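# Stand the glass bottle and jar upright in rack

## Task

Put the glass bottle and the jar into the wooden rack, each in a separate pocket and resting on that pocket's bottom, oriented the way the reference image 'manual' shows. Each object is judged on its own. The rack must stay upright on the table, and nothing may end up tipped over.

## Robot and tools

Robot: two six-joint xArm-type arms, left_arm and right_arm, each ending in a parallel two-finger gripper with a wrist camera. A gust may occasionally nudge a loose object. Anything that leaves the table fails the scene.

Frames: the scene frame has its origin at table height, midway between the nominal arm bases; +x points out over the table, +y toward left_arm, +z up. Left and right in camera images do not match the arm names. Real base positions: left_arm at (-0.039, +0.358, 0) m, right_arm at (+0.028, -0.339, 0) m, each yawed slightly (quat_wxyz w=1.000, z=+0.022 and -0.020). Each arm's hand pose, velocities and wrist-camera pose are reported in that arm's own base frame. Fixed cameras and the table use the scene frame. Reported hand positions can be a few cm off.

Joint order within each arm: waist, shoulder, elbow, forearm roll, wrist pitch, wrist roll. Ranges in rad: waist -6.283..6.283, shoulder -2.059..2.094, elbow -3.927..0.192, forearm roll -6.283..6.283, wrist pitch -1.693..3.142, wrist roll -6.283..6.283. A row is always 14 numbers: left_arm's six absolute joint angles in rad, then its gripper opening, then right_arm's six angles and opening. Opening runs from -1 (closed) to +1 (fully open). Every row is a goal to reach, not an offset. A target more than 0.010 rad beyond a range end, and farther out than the current angle, gets the call refused. Per control step a joint target stays within 0.637 rad of its measured angle, and the gripper is capped near 1 m/s.

Gripper: fingers point along its +z and close along its y. end_effector_position sits between the pads, roughly 2 cm short of the fingertips; closing pushes the tips about 10 mm further out. To hold something, keep commanding an opening well under grip_measured; a lower number squeezes harder (about 24 N per pad at most).

Tools:
- execute_actions(actions, cameras): actions is a list of actions; each action is a table of up to 15 rows (one row per 1/30 s step, 0.5 s per action); a short table repeats its final row. Images only when actions is empty or cameras requests them.
- move(target, speed, blend, opening_speed, blocking, cameras): target is one 14-number row or a list of up to 15 rows, all absolute joint angles plus openings, sharing at most 10 s. All joints move in lockstep, so the gripper follows a curve; no obstacle avoidance. speed is rad/s for the joint with the farthest travel, 0.01..3.14, default 0.5 (one value or one per target). blend (rad) rounds corners of a list; 0 means stop at each. opening_speed is the gripper change per second on the -1..1 scale, at least 0.2. blocking=false returns after about 0.5 s while the motion continues; a new move replaces it. The result adds a 'move:' line: done, off_target, moving, held or fault, plus limits=held if steps were withheld. done does not imply contact or no contact.
- wait(seconds 0..10): let time pass holding the last command.
- stop(): brake the current move.
- zoom_image(camera, region): camera is cam_high, cam_low, cam_left_wrist or cam_right_wrist; region [x0, y0, x1, y1] in pixels from the top-left, at most 504 by 504.
- show_instructions(): shows the reference image(s).
- clear_fault(arm): left_arm or right_arm, after a reported torque fault.
- read_manual(section): licence texts only.
- finished_scene(scene): ends scene 1 or 2 for good; the goal must hold without the robot.

Cameras: cam_high and cam_low are fixed, 504x504; cam_left_wrist and cam_right_wrist are 672x504. Calibration is given in OpenCV form and may be slightly off.

Result lines: Joint positions (rad, then finger pad gap in m, 0.084 fully open), Joint velocities ('within noise' when still), Joint targets (what the drive is heading to now; resend these to hold still), Tool commands, grip_measured, end_effector_position (m), end_effector_quat_wxyz, joint torques (signed, include arm weight, offset and noisy), motor temperatures. 'joint sent to its limit' means a joint was clipped at its end. 'joint command not followed' means the anti-collision check between the arms altered or held back targets. The scene number closes each result.

Avoid: arms touching or pressing each other (can end the scene), gripping the other arm's fingers, hard hits on the table, fixtures or camera stand, dropping or releasing moving objects, knocking fixtures or objects over. Contact torque at a joint's load limit (waist 45.2, shoulder 45.3, elbow 27.9, forearm roll 18.1, wrist pitch 9.81, wrist roll 10.3 N m) or a motor stuck at its torque limit for 1 s causes a torque fault: the arm stops until clear_fault. Long holding, stretched poses or pushing at unreachable targets heats motors; MOTOR HOT appears at 65 °C and at 80 °C the arm is braked for 30 to 60 s. Thinking time lets the scene run on, and faster, smoother solutions are better.

Each tool is called after "Call:" as a command line: name --argument value for each argument, lists and objects as JSON in quotes; but a table of rows of numbers goes row by row, as --pt "numbers of a row", without its own name.

Reference images:

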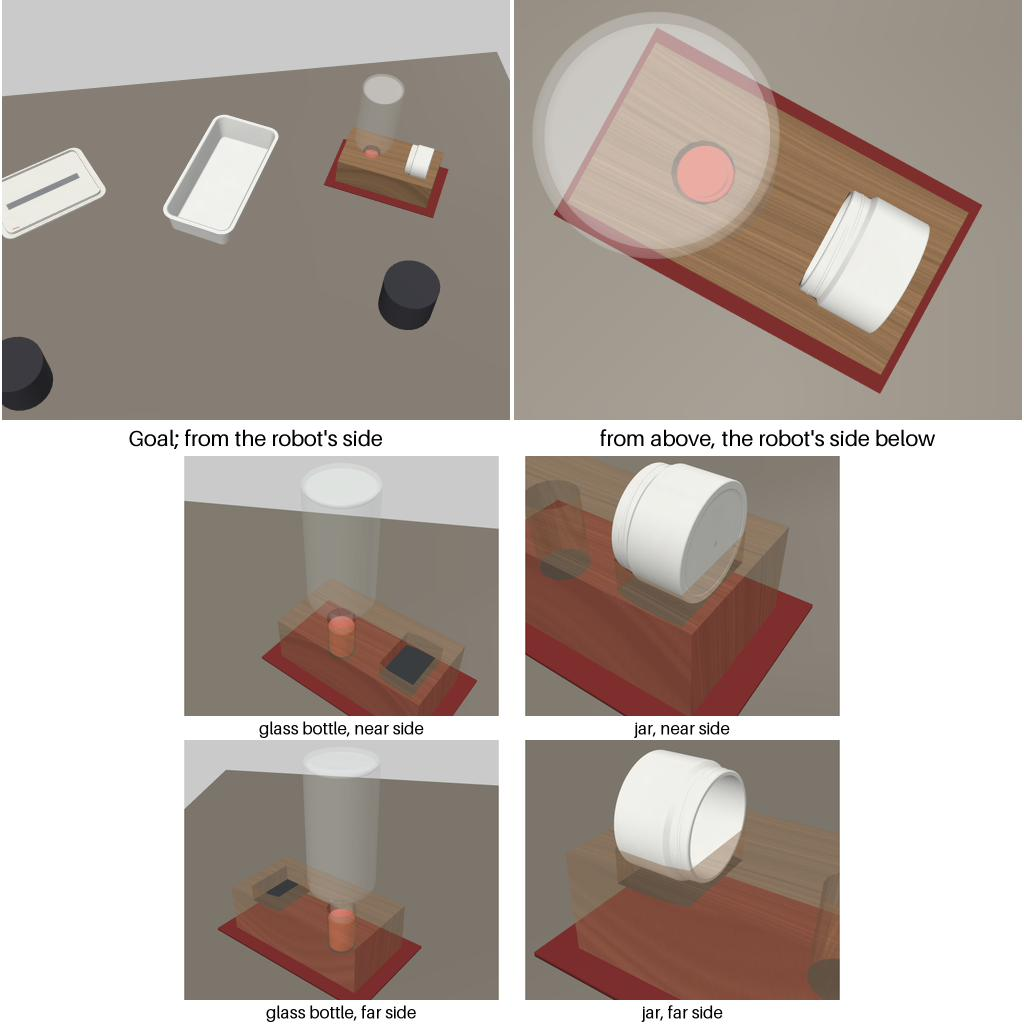

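## Session

Call:
execute_actions --actions '[]'

Scene clock: 0.00 s.
left_arm: end_effector_position=(+0.2665, +0.0782, +0.1544) grip_measured=+1.00 end_effector_quat_wxyz=(+0.733, -0.050, -0.661, -0.156) | right_arm: end_effector_position=(+0.2160, +0.1922, +0.3410) grip_measured=+1.00 end_effector_quat_wxyz=(-0.263, +0.062, +0.956, -0.117)
Joint positions: left_arm=[-0.02 0.808 -1.452 0.36 2.308 -3.061 0.084] | right_arm=[0.596 -0.159 -1.288 0.146 2.014 -2.393 0.084]
Joint velocities: within noise
Joint torques (N m): no reading
Motor temperatures (°C): left_arm=[44 41 39 32 37 43] | right_arm=[39 44 35 43 38 39]
Joint targets: left_arm=[-0.020 0.808 -1.452 0.360 2.308 -3.061] | right_arm=[0.596 -0.159 -1.288 0.146 2.014 -2.393]
Tool commands: left_gripper/opening=+1.0 right_gripper/opening=+1.0

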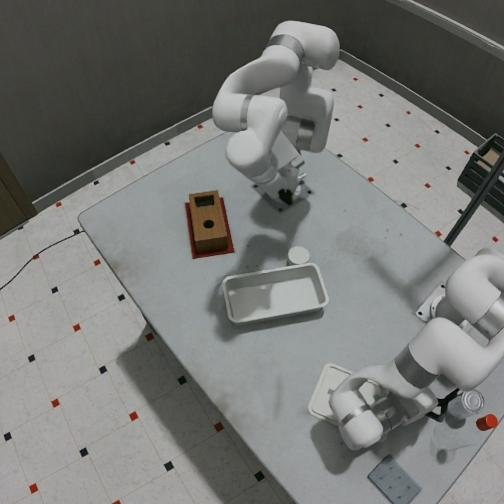

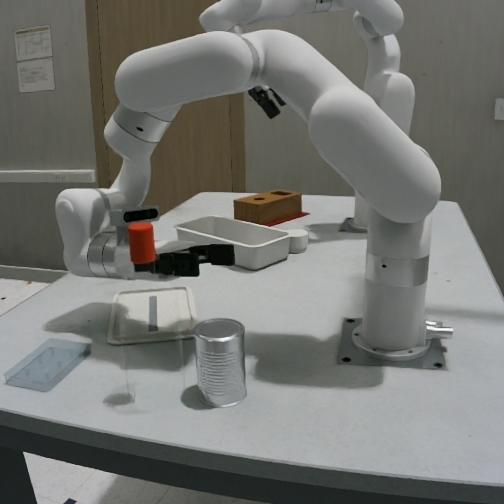

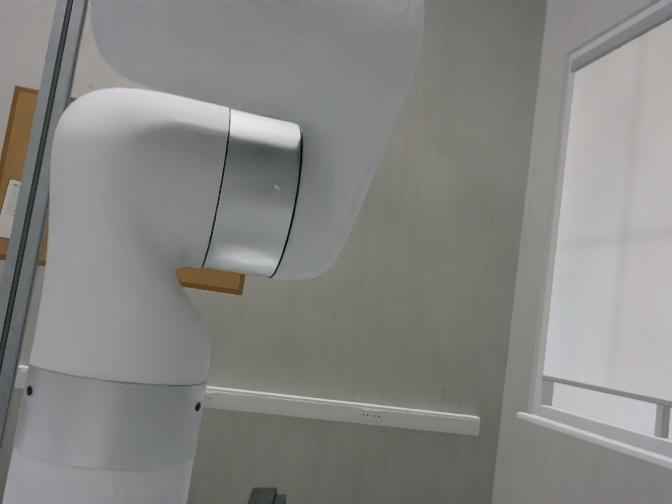

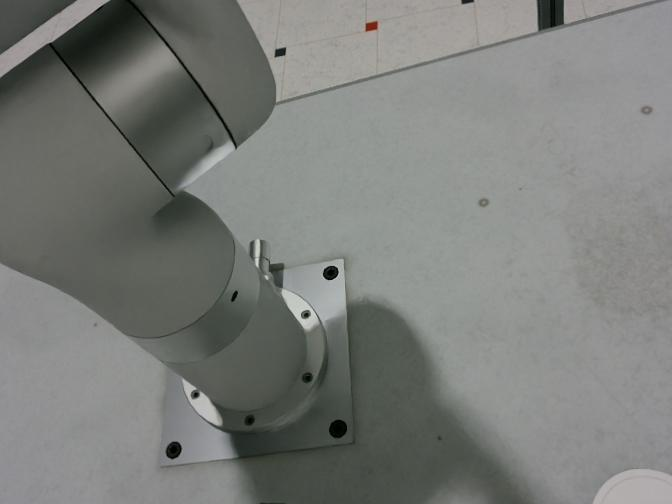

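Call:
zoom_image --camera "cam_low" --region '[0, 180, 252, 432]'

Call:
zoom_image --camera "cam_high" --region '[160, 170, 340, 350]'

Call:
zoom_image --camera "cam_high" --region '[350, 350, 504, 504]'

Call:
zoom_image --camera "cam_low" --region '[160, 160, 340, 340]'

Scaled by 2.000 from the camera's 504x504 image, which has a finer 720x720 frame.

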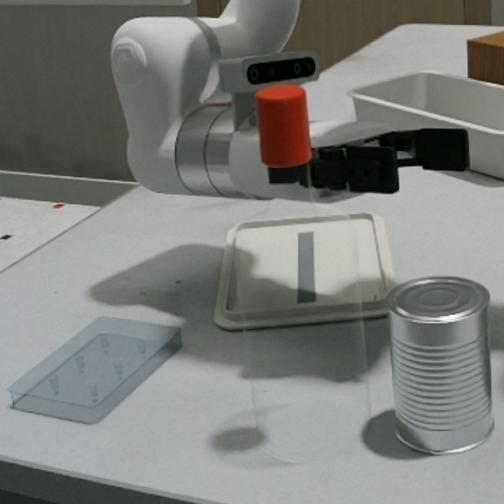

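Scaled by 2.800 from the camera's 504x504 image, which has a finer 720x720 frame.

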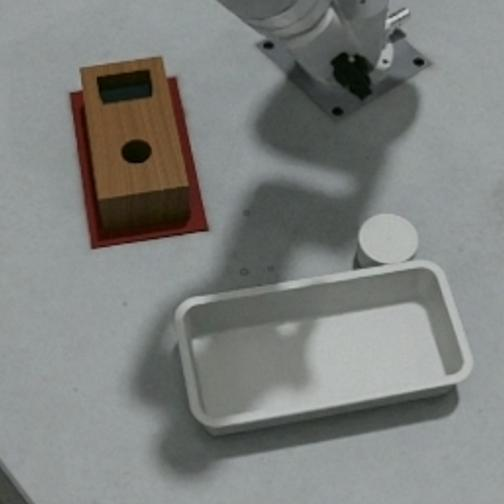

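Scaled by 3.273 from the camera's 504x504 image, which has a finer 720x720 frame.

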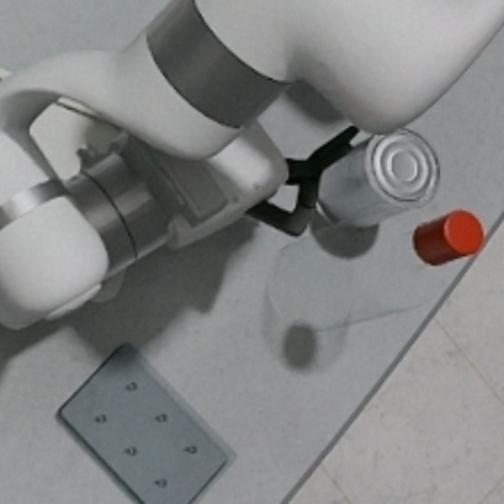

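Scaled by 2.800 from the camera's 504x504 image, which has a finer 720x720 frame.

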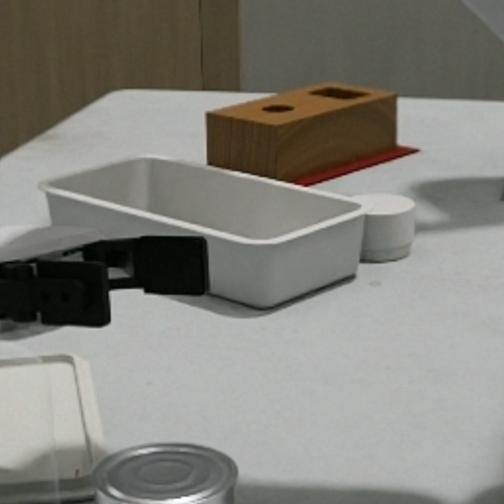

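Call:
move --target '[-0.750, 0.421, -0.876, 0.843, 1.663, -2.798, 1.0, 0.645, -0.425, -1.221, 0.0, 1.647, -2.88, 1.0]' --speed 0.8 --cameras '["all"]'

Scene clock: 250.43 s.
left_arm: end_effector_position=(+0.3172, -0.0328, +0.1088) grip_measured=+1.00 end_effector_quat_wxyz=(-0.436, +0.562, +0.537, +0.454) | right_arm: end_effector_position=(+0.2740, +0.2061, +0.3997) grip_measured=+1.00 end_effector_quat_wxyz=(+0.000, -0.191, +0.982, +0.000)
Joint positions: left_arm=[-0.75 0.421 -0.876 0.843 1.663 -2.798 0.084] | right_arm=[0.645 -0.425 -1.221 0 1.647 -2.88 0.084]
Joint torques (N m): left_arm=[-5.93 -24.2 -8.85 2.72 -0.36 1.85] | right_arm=[2.86 -12.31 -14.88 -2.31 -2.94 -1.83]
Motor temperatures (°C): left_arm=[43 47 45 32 38 42] | right_arm=[39 45 43 42 38 39]
Joint targets: left_arm=[-0.750 0.421 -0.876 0.843 1.663 -2.798] | right_arm=[0.645 -0.425 -1.221 0.000 1.647 -2.880]
move: done
camera_calibration:
cam_left_wrist: T_world_to_cam=[[0.999382, -0.0343132, -0.00761291, -0.286119], [-0.0144392, -0.203341, -0.979002, 0.172156], [0.0320447, 0.978507, -0.20371, 0.174517], [0, 0, 0, 1]] pos_world=[0.282835, -0.145578, 0.201913]
cam_right_wrist: T_world_to_cam=[[-0.383113, 0.923694, 0.0036648, -0.056148], [0.923553, 0.38312, -0.0163977, -0.254644], [-0.0165505, -0.00289755, -0.999859, 0.5357], [0, 0, 0, 1]] pos_world=[0.222532, 0.150975, 0.531655]

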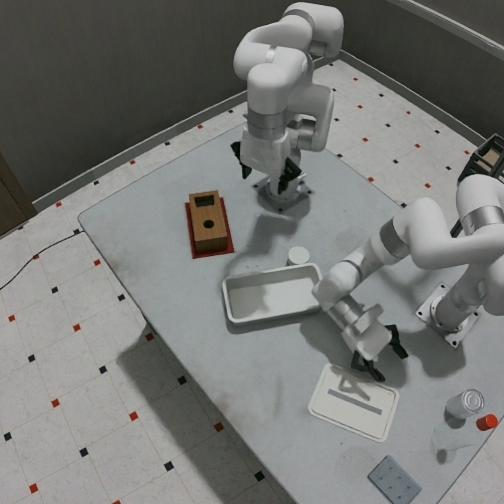

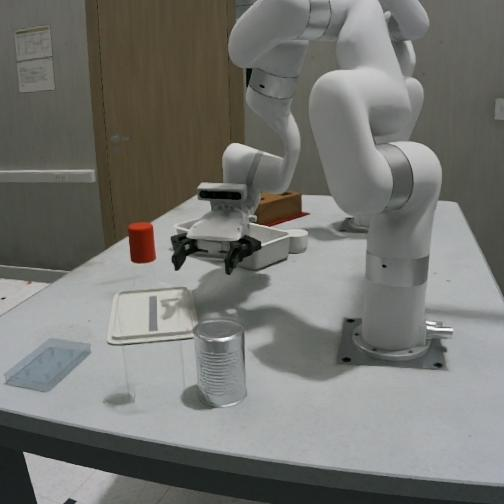

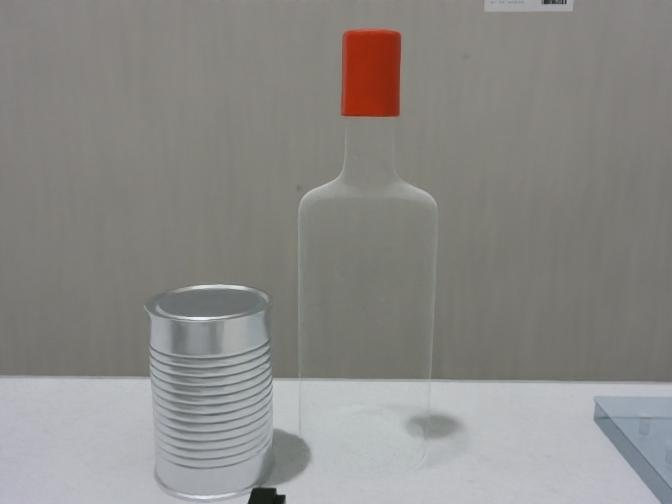

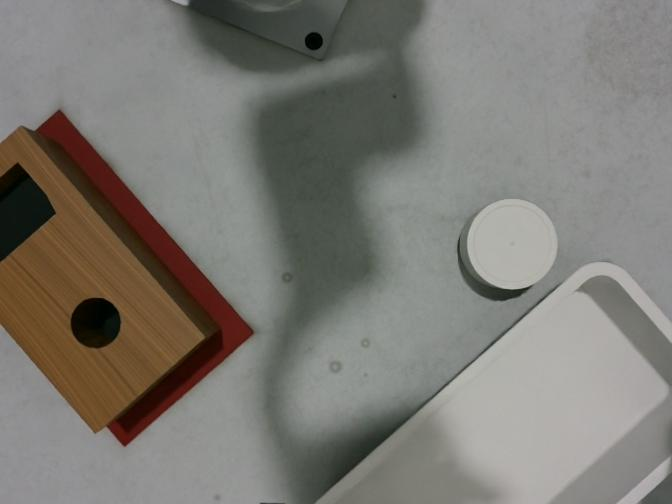

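Call:
zoom_image --camera "cam_left_wrist" --region '[270, 340, 470, 490]'

Call:
zoom_image --camera "cam_left_wrist" --region '[280, 20, 460, 220]'

Call:
zoom_image --camera "cam_right_wrist" --region '[0, 100, 270, 460]'

Call:
zoom_image --camera "cam_low" --region '[220, 170, 320, 270]'

Scaled by 2.520 from the camera's 672x504 image, which has a finer 960x720 frame.

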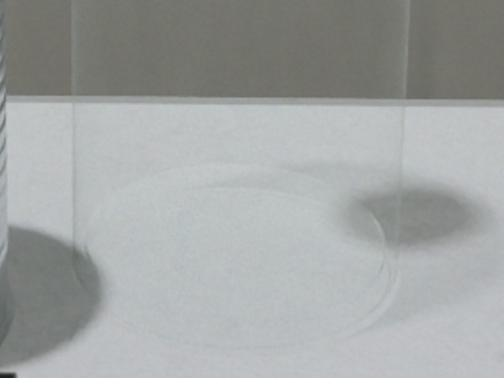

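Scaled by 2.520 from the camera's 672x504 image, which has a finer 960x720 frame.

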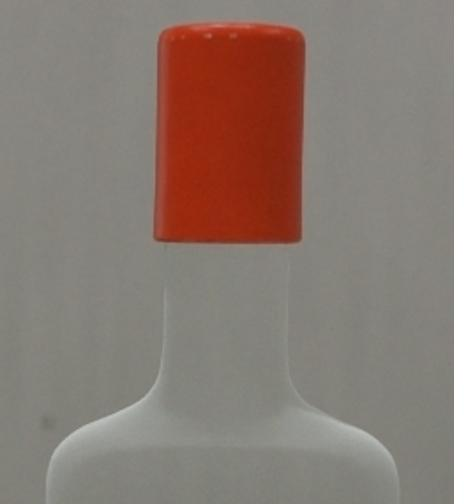

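Scaled by 1.400 from the camera's 672x504 image, which has a finer 960x720 frame.

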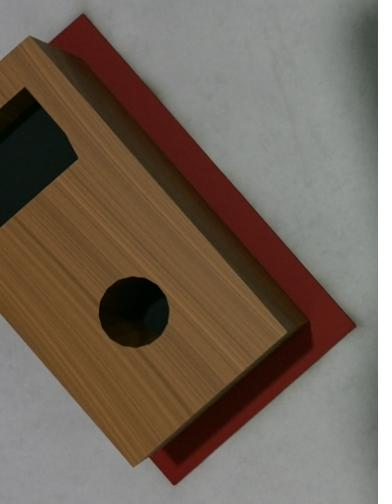

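Scaled by 5.040 from the camera's 504x504 image, which has a finer 720x720 frame.

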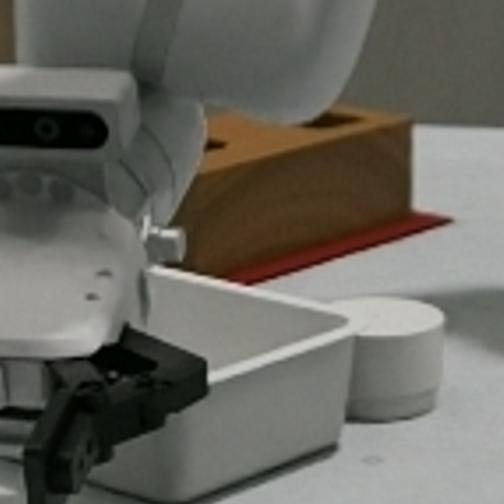

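Call:
move --target '[-0.4328, 0.1475, -0.5454, 1.2095, 1.7185, 0.3709, 1.0, 1.026, -0.5027, -0.4014, 0.0, 0.9041, -3.236, 1.0]' --speed 1.5 --cameras '["cam_left_wrist", "cam_right_wrist", "cam_low"]'

Scene clock: 489.80 s.
left_arm: end_effector_position=(+0.3098, +0.1247, +0.1840) grip_measured=+1.00 end_effector_quat_wxyz=(+0.511, -0.489, +0.511, +0.489) | right_arm: end_effector_position=(+0.1570, +0.2591, +0.1397) grip_measured=+1.00 end_effector_quat_wxyz=(+0.000, -0.531, +0.847, +0.000)
Joint positions: left_arm=[-0.433 0.148 -0.545 1.209 1.718 0.371 0.084] | right_arm=[1.026 -0.503 -0.401 0 0.904 -3.236 0.084]
Joint torques (N m): left_arm=[6.31 -19.29 -8.56 2.98 5.13 1.84] | right_arm=[2.54 -10.73 -14.57 -1.74 -2.83 -1.72]
Joint targets: left_arm=[-0.433 0.147 -0.545 1.210 1.718 0.371] | right_arm=[1.026 -0.503 -0.401 0.000 0.904 -3.236]
move: done
camera_calibration:
cam_left_wrist: T_world_to_cam=[[-0.998566, 0.053368, 0.00428295, 0.333206], [0.00452082, 0.00433726, 0.99998, -0.118261], [0.0533484, 0.998565, -0.00457231, -0.0097315], [0, 0, 0, 1]] pos_world=[0.333782, -0.0075521, 0.116787]
cam_right_wrist: T_world_to_cam=[[-0.904489, 0.426478, 0.00398606, 0.0615892], [0.426375, 0.904416, -0.0153604, -0.228243], [-0.0101559, -0.0121938, -0.999874, 0.275339], [0, 0, 0, 1]] pos_world=[0.155821, 0.183518, 0.271553]
Images, in order (width x height): cam_low 504x504, cam_left_wrist 672x504, cam_right_wrist 672x504.

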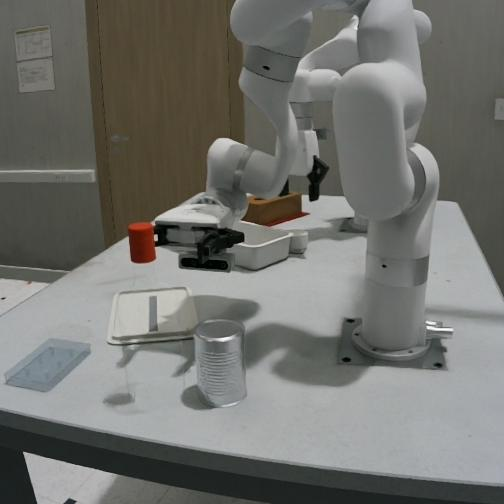

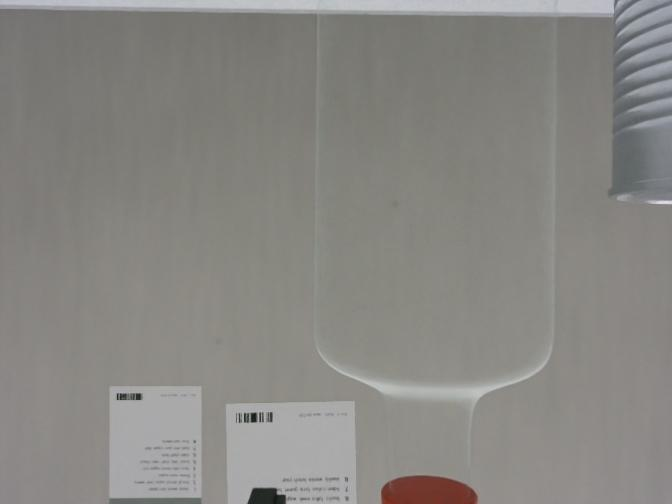

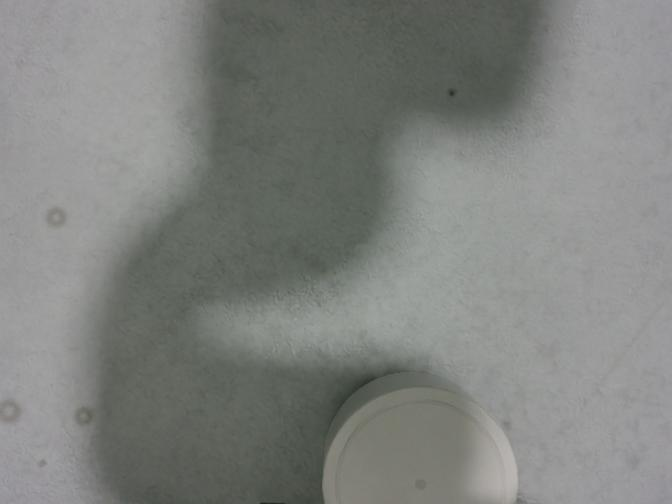

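Call:
zoom_image --camera "cam_low" --region '[100, 180, 270, 420]'

Scaled by 2.100 from the camera's 504x504 image, which has a finer 720x720 frame.

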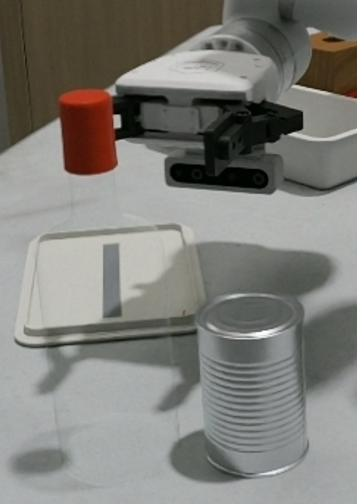

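Call:
move --target '[-0.1061, 0.0977, -0.4708, 1.5128, 1.5934, 0.3734, 1.0, 1.0233, -0.140, -0.2915, 0.0, 0.431, -3.236, 1.0]' --speed 0.4 --cameras '["cam_left_wrist", "cam_right_wrist", "cam_low"]'

Call:
zoom_image --camera "cam_low" --region '[80, 180, 260, 300]'

Scene clock: 565.00 s.
left_arm: end_effector_position=(+0.3151, +0.2206, +0.1834) grip_measured=+1.00 end_effector_quat_wxyz=(+0.511, -0.489, +0.511, +0.489) | right_arm: end_effector_position=(+0.1578, +0.2588, +0.0261) grip_measured=+1.00 end_effector_quat_wxyz=(+0.000, -0.530, +0.848, +0.000)
Joint positions: left_arm=[-0.106 0.098 -0.471 1.513 1.593 0.373 0.084] | right_arm=[1.023 -0.14 -0.292 0 0.431 -3.236 0.084]
Joint torques (N m): left_arm=[6.13 -18.68 -8.91 3.02 0.05 1.76] | right_arm=[-3.44 -5.45 -10.15 -0.12 -2.62 -1.79]
Joint targets: left_arm=[-0.106 0.098 -0.471 1.513 1.593 0.373] | right_arm=[1.023 -0.140 -0.291 0.000 0.431 -3.236]
move: done
camera_calibration:
cam_left_wrist: T_world_to_cam=[[-0.998556, 0.0534641, 0.0052718, 0.333056], [0.00552009, 0.00449741, 0.999975, -0.118454], [0.0534391, 0.99856, -0.00478605, -0.105774], [0, 0, 0, 1]] pos_world=[0.338881, 0.088348, 0.116189]
cam_right_wrist: T_world_to_cam=[[-0.903362, 0.428862, 0.00387633, 0.0621539], [0.428766, 0.903294, -0.0148496, -0.230135], [-0.00986989, -0.0117525, -0.999882, 0.161629], [0, 0, 0, 1]] pos_world=[0.156417, 0.183123, 0.157952]
Images, in order (width x height): cam_low 504x504, cam_left_wrist 672x504, cam_right_wrist 672x504.

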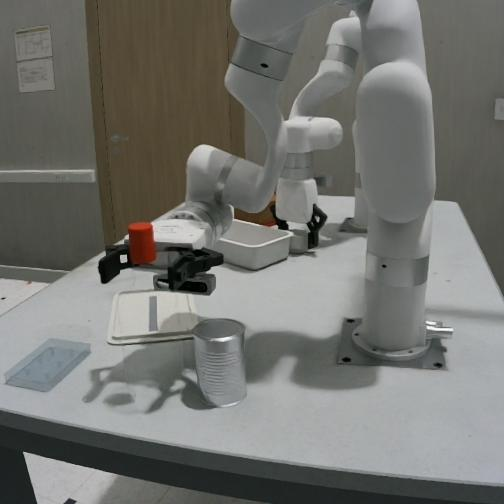

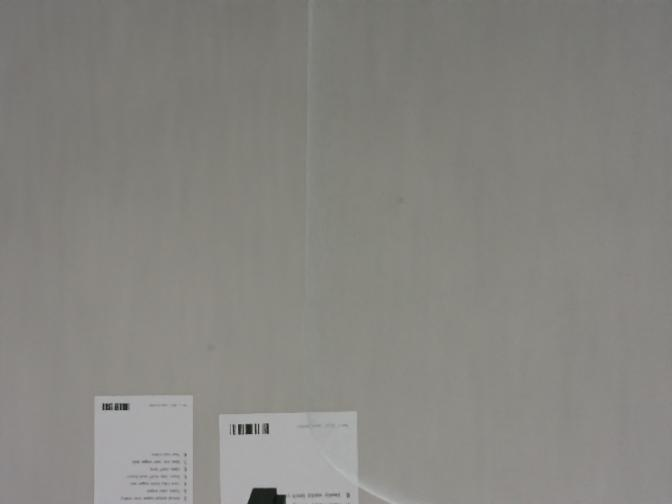

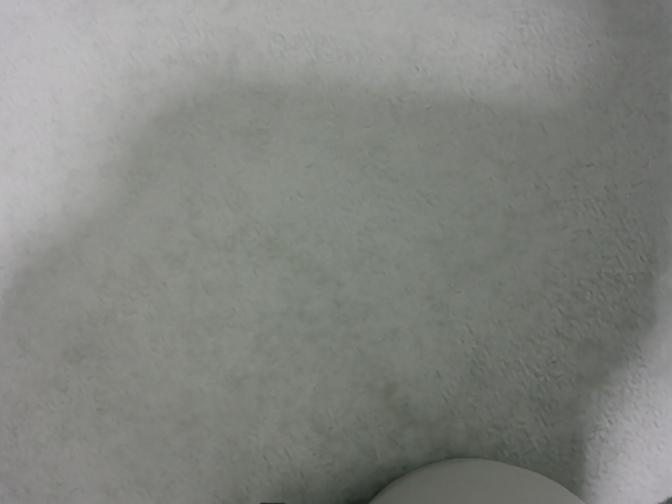

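Scaled by 2.800 from the camera's 504x504 image, which has a finer 720x720 frame.

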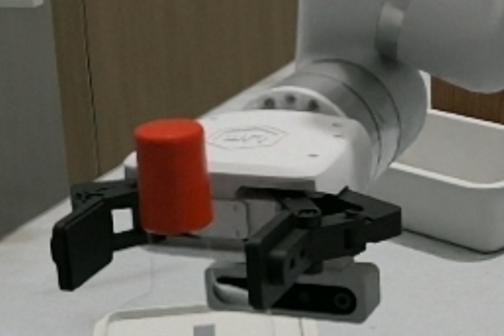

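Call:
move --pt "-0.1257 0.1055 -0.4753 1.4946 1.6009 0.3734 1.0 1.0233 -0.140 -0.2915 0.0 0.431 -3.236 1.0" --pt "-0.1257 0.1055 -0.4753 1.4946 1.6009 0.3734 -1.0 1.0233 -0.140 -0.2915 0.0 0.431 -3.236 -0.5" --speed 0.4 --opening_speed 1.2 --cameras '["cam_low", "cam_high"]'

Call:
zoom_image --camera "cam_low" --region '[80, 180, 260, 300]'

Scene clock: 597.70 s.
left_arm: end_effector_position=(+0.3154, +0.2151, +0.1822) grip_measured=-0.34 end_effector_quat_wxyz=(+0.510, -0.488, +0.512, +0.490) | right_arm: end_effector_position=(+0.1578, +0.2587, +0.0260) grip_measured=+0.49 end_effector_quat_wxyz=(+0.000, -0.530, +0.848, +0.000)
Joint positions: left_arm=[-0.126 0.106 -0.475 1.495 1.601 0.373 0.029] | right_arm=[1.023 -0.14 -0.291 0 0.431 -3.236 0.065]
Joint torques (N m): left_arm=[-2.62 -15.52 -13.05 0.31 1.95 1.13] | right_arm=[-0.28 -6.84 -10.89 1.03 -2.42 -1.95]
Joint targets: left_arm=[-0.126 0.105 -0.475 1.495 1.601 0.373] | right_arm=[1.023 -0.140 -0.291 0.000 0.431 -3.236]
move: done
Images, in order (width x height): cam_high 504x504, cam_low 504x504.

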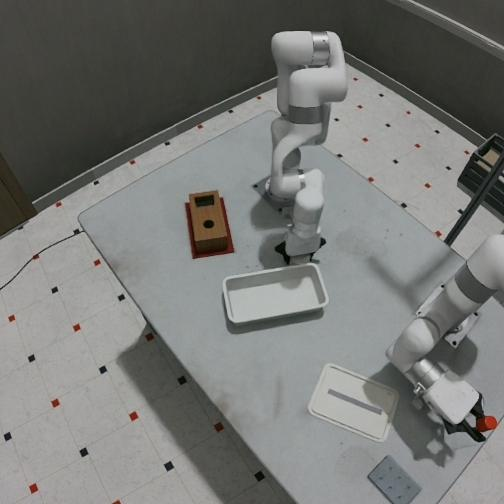

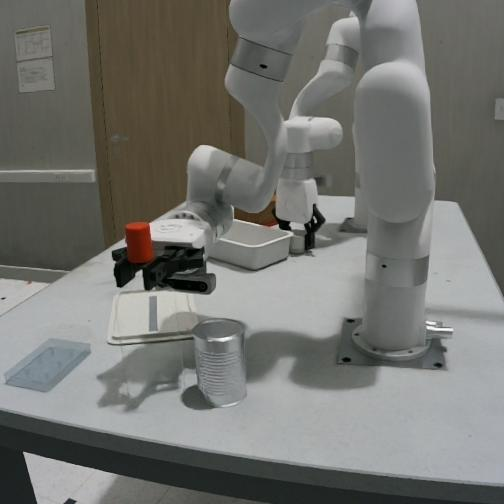

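Scaled by 2.800 from the camera's 504x504 image, which has a finer 720x720 frame.

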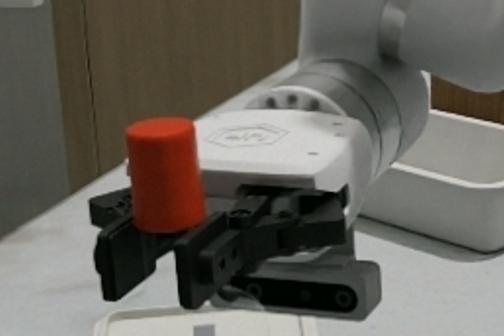

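Call:
move --target '[-0.1337, -0.1894, -0.4363, 1.4975, 1.6232, 0.623, -1.0, 1.0233, -0.5027, -0.4014, 0.0, 0.9041, -3.236, -0.5]' --speed 0.3 --cameras '["cam_low"]'

Scene clock: 667.43 s.
left_arm: end_effector_position=(+0.3154, +0.2143, +0.2625) grip_measured=-0.34 end_effector_quat_wxyz=(+0.511, -0.489, +0.511, +0.489) | right_arm: end_effector_position=(+0.1577, +0.2586, +0.1397) grip_measured=+0.49 end_effector_quat_wxyz=(+0.000, -0.530, +0.848, +0.000)
Joint positions: left_arm=[-0.134 -0.189 -0.436 1.497 1.623 0.623 0.029] | right_arm=[1.023 -0.503 -0.401 0 0.904 -3.236 0.065]
Joint torques (N m): left_arm=[-6.1 -16.89 -14.22 4.07 6.25 1.86] | right_arm=[1.9 -10.94 -20.03 1.29 0.51 -1.75]
Joint targets: left_arm=[-0.134 -0.189 -0.436 1.498 1.623 0.623] | right_arm=[1.023 -0.503 -0.401 0.000 0.904 -3.236]
move: done
Images, in order (width x height): cam_low 504x504.

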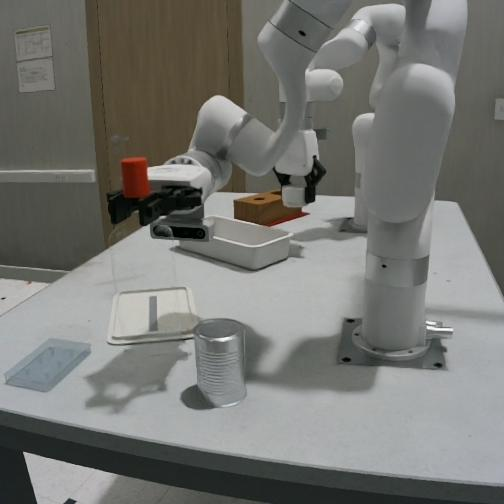

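Call:
move --target '[-0.1337, -0.1894, -0.4363, 1.4975, 1.6232, -2.519, -1.0, 0.0, -0.3622, -0.8988, 0.0, 1.2610, -3.1416, -0.5]' --speed 1.2 --cameras '["cam_low", "cam_right_wrist", "cam_high"]'

Scene clock: 679.47 s.
left_arm: end_effector_position=(+0.3154, +0.2143, +0.2625) grip_measured=-0.34 end_effector_quat_wxyz=(+0.489, -0.511, -0.489, -0.511) | right_arm: end_effector_position=(+0.3750, +0.0000, +0.2699) grip_measured=+0.49 end_effector_quat_wxyz=(+0.000, +0.000, +1.000, +0.000)
Joint positions: left_arm=[-0.134 -0.189 -0.436 1.498 1.623 -2.519 0.029] | right_arm=[0 -0.362 -0.899 0 1.261 -3.142 0.065]
Joint torques (N m): left_arm=[-4.29 -16.11 -19.73 2.2 1.96 -1.94] | right_arm=[-3.03 -6.13 -21.28 1.05 0.38 2]
Joint targets: left_arm=[-0.134 -0.189 -0.436 1.498 1.623 -2.519] | right_arm=[0.000 -0.362 -0.899 0.000 1.261 -3.142]
move: done
camera_calibration:
cam_right_wrist: T_world_to_cam=[[-0.00989415, 0.999943, 0.0039415, 0.0333774], [0.999833, 0.00995354, -0.015344, -0.300017], [-0.0153824, 0.00378903, -0.999875, 0.406539], [0, 0, 0, 1]] pos_world=[0.30655, -0.0319297, 0.401753]
Images, in order (width x height): cam_high 504x504, cam_low 504x504, cam_right_wrist 672x504.

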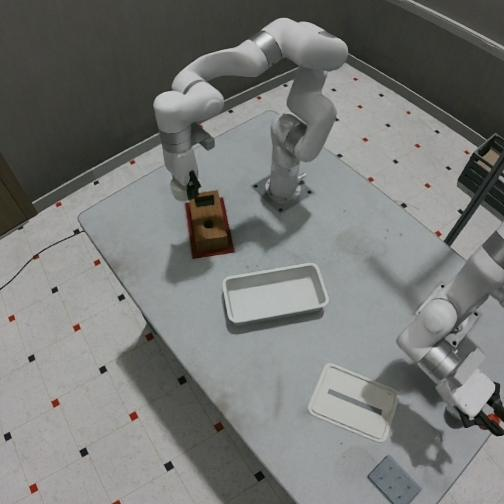

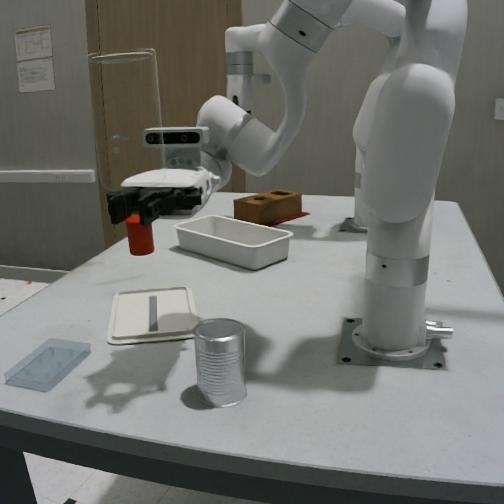

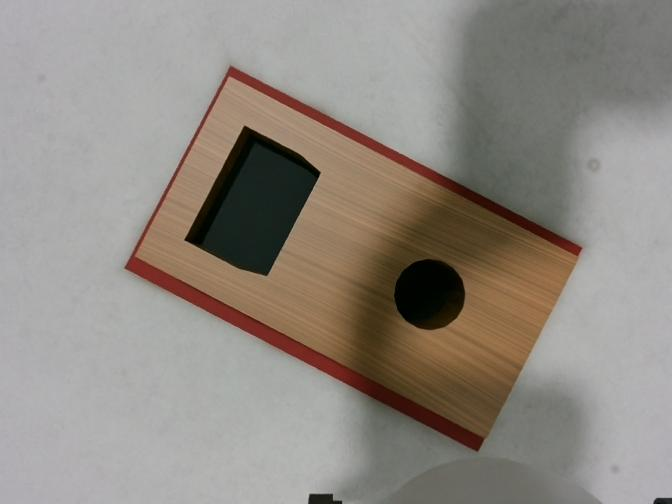

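Call:
zoom_image --camera "cam_right_wrist" --region '[160, 100, 360, 300]'

Call:
zoom_image --camera "cam_right_wrist" --region '[370, 230, 600, 460]'

Scaled by 2.520 from the camera's 672x504 image, which has a finer 960x720 frame.

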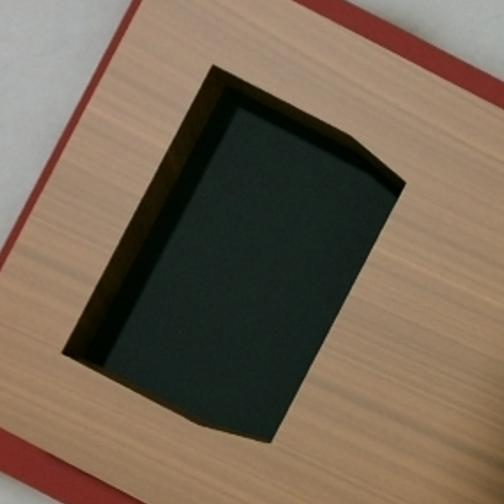

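Scaled by 2.191 from the camera's 672x504 image, which has a finer 960x720 frame.

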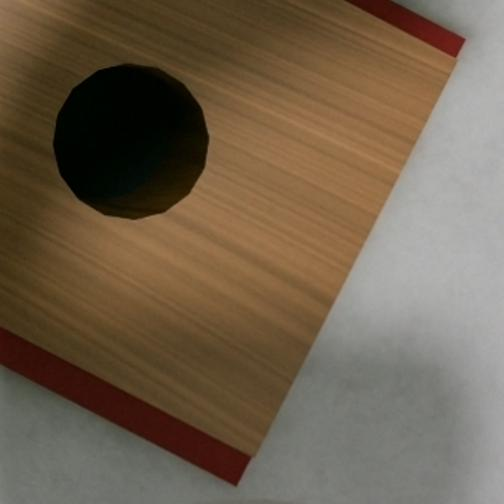

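Call:
zoom_image --camera "cam_right_wrist" --region '[280, 404, 672, 504]'

Scaled by 1.286 from the camera's 672x504 image, which has a finer 960x720 frame.

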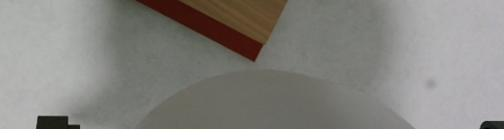

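Call:
move --pt "-0.1337 -0.1894 -0.4363 1.4975 1.6232 -2.519 -1.0 -1.1257 0.1562 -0.6301 0.9652 1.8553 -2.761 -0.5" --pt "-0.1337 -0.1894 -0.4363 1.4975 1.6232 -2.519 -1.0 -1.1031 0.4355 -0.6981 0.9486 1.7261 -2.9286 -0.5" --speed '[0.9, 0.4]' --blend '[0.05, 0]' --cameras '["cam_high", "cam_low", "cam_right_wrist"]'

Call:
zoom_image --camera "cam_high" --region '[150, 150, 270, 270]'

Call:
zoom_image --camera "cam_low" --region '[210, 150, 350, 250]'

Scene clock: 805.87 s.
left_arm: end_effector_position=(+0.3154, +0.2143, +0.2625) grip_measured=-0.34 end_effector_quat_wxyz=(+0.489, -0.511, -0.489, -0.511) | right_arm: end_effector_position=(+0.2768, -0.0789, +0.1174) grip_measured=+0.49 end_effector_quat_wxyz=(-0.372, +0.602, +0.371, +0.602)
Joint positions: left_arm=[-0.134 -0.189 -0.436 1.498 1.623 -2.519 0.029] | right_arm=[-1.103 0.435 -0.698 0.949 1.726 -2.929 0.065]
Joint torques (N m): left_arm=[-0.95 -14.14 -18.39 0.33 1.03 -1.59] | right_arm=[2.98 -10.67 -9.89 -1.46 -0.31 -1.67]
Motor temperatures (°C): left_arm=[42 46 54 32 37 43] | right_arm=[38 43 49 42 39 40]
Joint targets: left_arm=[-0.134 -0.189 -0.436 1.498 1.623 -2.519] | right_arm=[-1.103 0.435 -0.698 0.949 1.726 -2.929]
move: done
camera_calibration:
cam_right_wrist: T_world_to_cam=[[0.892298, -0.451347, 0.00944873, -0.25297], [0.0153264, 0.0093686, -0.999839, 0.184829], [0.451186, 0.892299, 0.0152771, 0.0746526], [0, 0, 0, 1]] pos_world=[0.18921, -0.182521, 0.186049]
Images, in order (width x height): cam_high 504x504, cam_low 504x504, cam_right_wrist 672x504.

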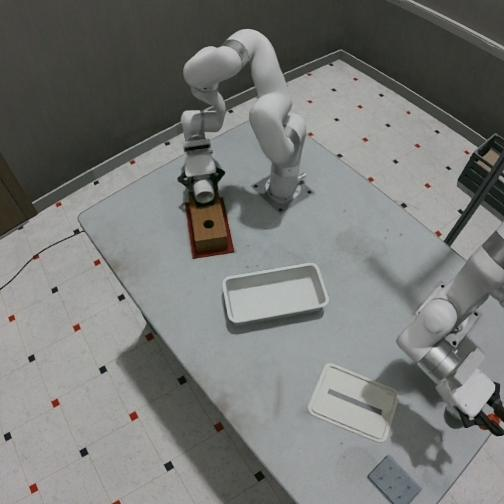

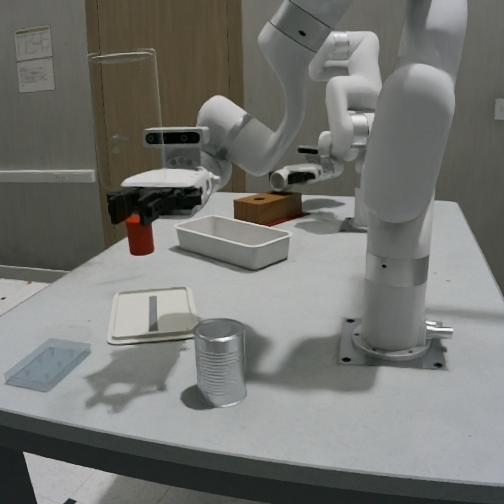

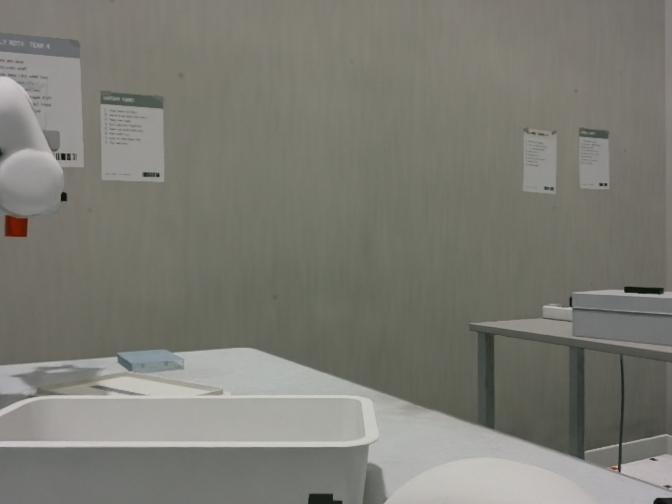

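Scaled by 4.200 from the camera's 504x504 image, which has a finer 720x720 frame.

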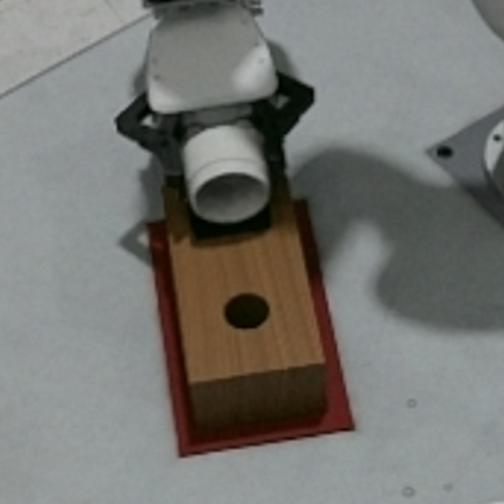

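Scaled by 3.600 from the camera's 504x504 image, which has a finer 720x720 frame.

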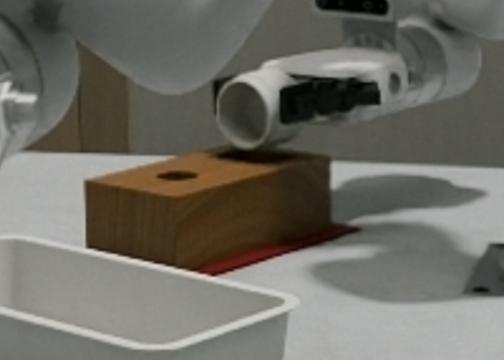

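Call:
zoom_image --camera "cam_high" --region '[182, 176, 232, 226]'

Call:
zoom_image --camera "cam_low" --region '[260, 165, 310, 215]'

Scaled by 10.080 from the camera's 504x504 image, which has a finer 720x720 frame.

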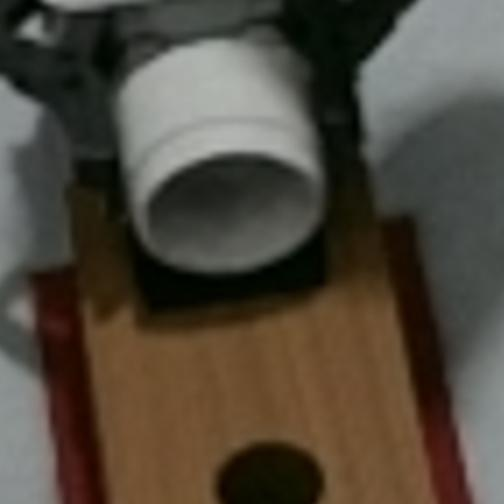

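Scaled by 10.080 from the camera's 504x504 image, which has a finer 720x720 frame.

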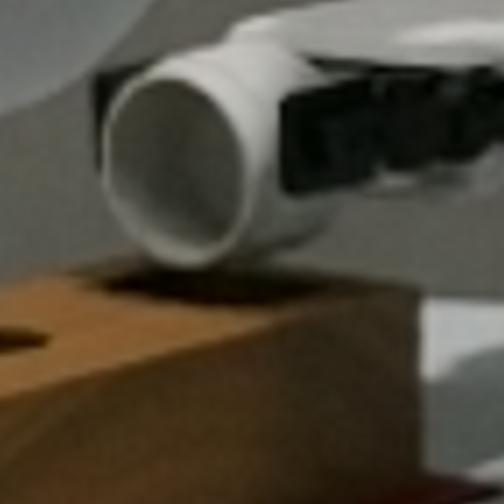

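Call:
move --target '[-0.1337, -0.1894, -0.4363, 1.4975, 1.6232, -2.519, -1.0, -1.098, 0.5072, -0.7254, 0.9489, 1.6994, -2.9645, -0.5]' --speed 0.12 --cameras '["cam_high", "cam_low"]'

Call:
zoom_image --camera "cam_high" --region '[182, 176, 232, 226]'

Call:
zoom_image --camera "cam_low" --region '[260, 165, 310, 215]'

Scene clock: 852.90 s.
left_arm: end_effector_position=(+0.3154, +0.2143, +0.2625) grip_measured=-0.34 end_effector_quat_wxyz=(+0.489, -0.511, -0.489, -0.511) | right_arm: end_effector_position=(+0.2765, -0.0747, +0.1152) grip_measured=+0.49 end_effector_quat_wxyz=(-0.384, +0.584, +0.364, +0.615)
Joint positions: left_arm=[-0.134 -0.189 -0.436 1.497 1.623 -2.519 0.029] | right_arm=[-1.099 0.491 -0.719 0.949 1.759 -2.956 0.065]
Joint torques (N m): left_arm=[1.39 -12.87 -17.54 0.3 1.07 -1.26] | right_arm=[0.29 -15.36 -7.73 0.25 3.04 0.19]
Motor temperatures (°C): left_arm=[42 46 53 32 37 42] | right_arm=[38 43 42 42 39 40]
Joint targets: left_arm=[-0.134 -0.189 -0.436 1.498 1.623 -2.519] | right_arm=[-1.099 0.491 -0.719 0.949 1.761 -2.956]
Tool commands: left_gripper/opening=-1.0 right_gripper/opening=-0.5
TORQUE FAULT: the external load on the wrist pitch of the right arm reached its load limit, and that arm stopped. The contact can be on any part of that arm beyond that joint, not only on its tool. A torque fault puts only its own arm into a fault stop. That arm's remaining commands of this call were not run. The hold on the wrist pitch of that arm was moved back by the arm itself, up to 3 degrees, as the stop began. That arm is still stopped at the end of this call. While its stop runs, that arm, its gripper or tool too, takes no new command.
CLEAR FAULT: the right arm stays stopped (state 4) until you call clear_fault(arm="right_arm").
End effector pose when the fault began: right_arm: position (+0.2770, -0.0789, +0.1029), quat_wxyz (-0.372, +0.601, +0.371, +0.602)
Joint positions when the fault began: right_arm=[-1.099 0.49 -0.719 0.949 1.709 -2.956 0.065]
move: fault (right_arm); right_arm: the wrist pitch is farthest, 0.059 rad from its target
Images, in order (width x height): cam_high 504x504, cam_low 504x504.

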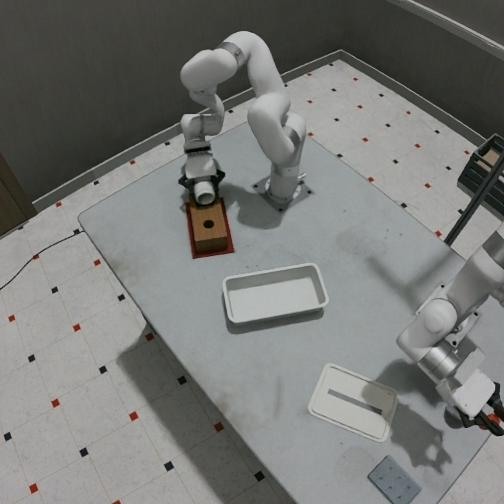

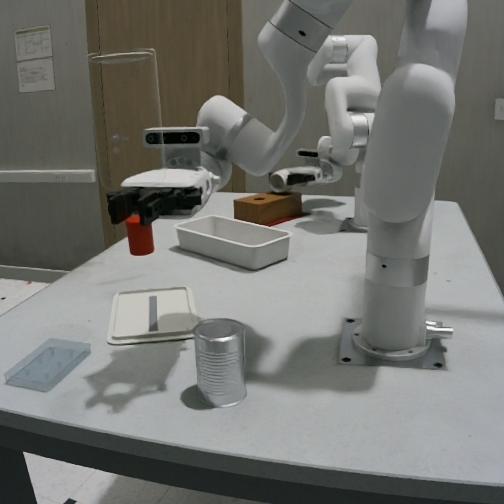

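Scaled by 10.080 from the camera's 504x504 image, which has a finer 720x720 frame.

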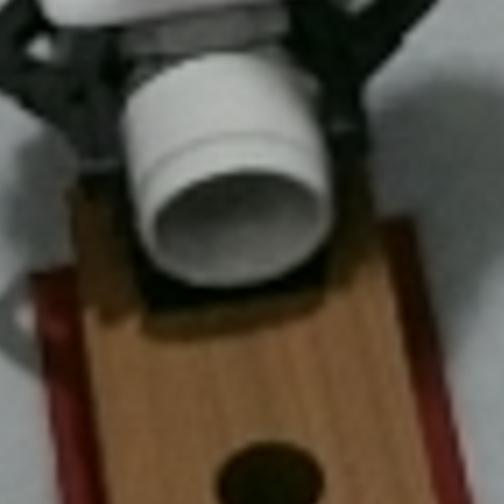

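Scaled by 10.080 from the camera's 504x504 image, which has a finer 720x720 frame.

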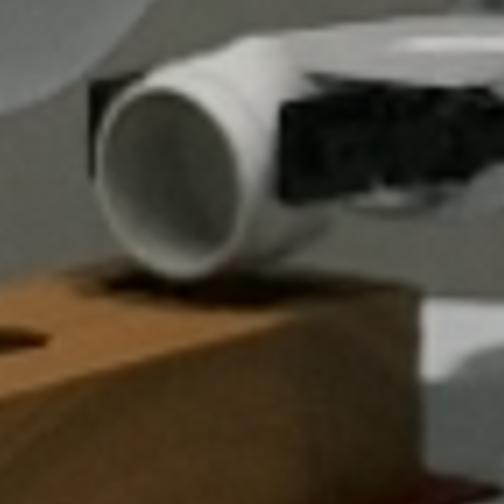

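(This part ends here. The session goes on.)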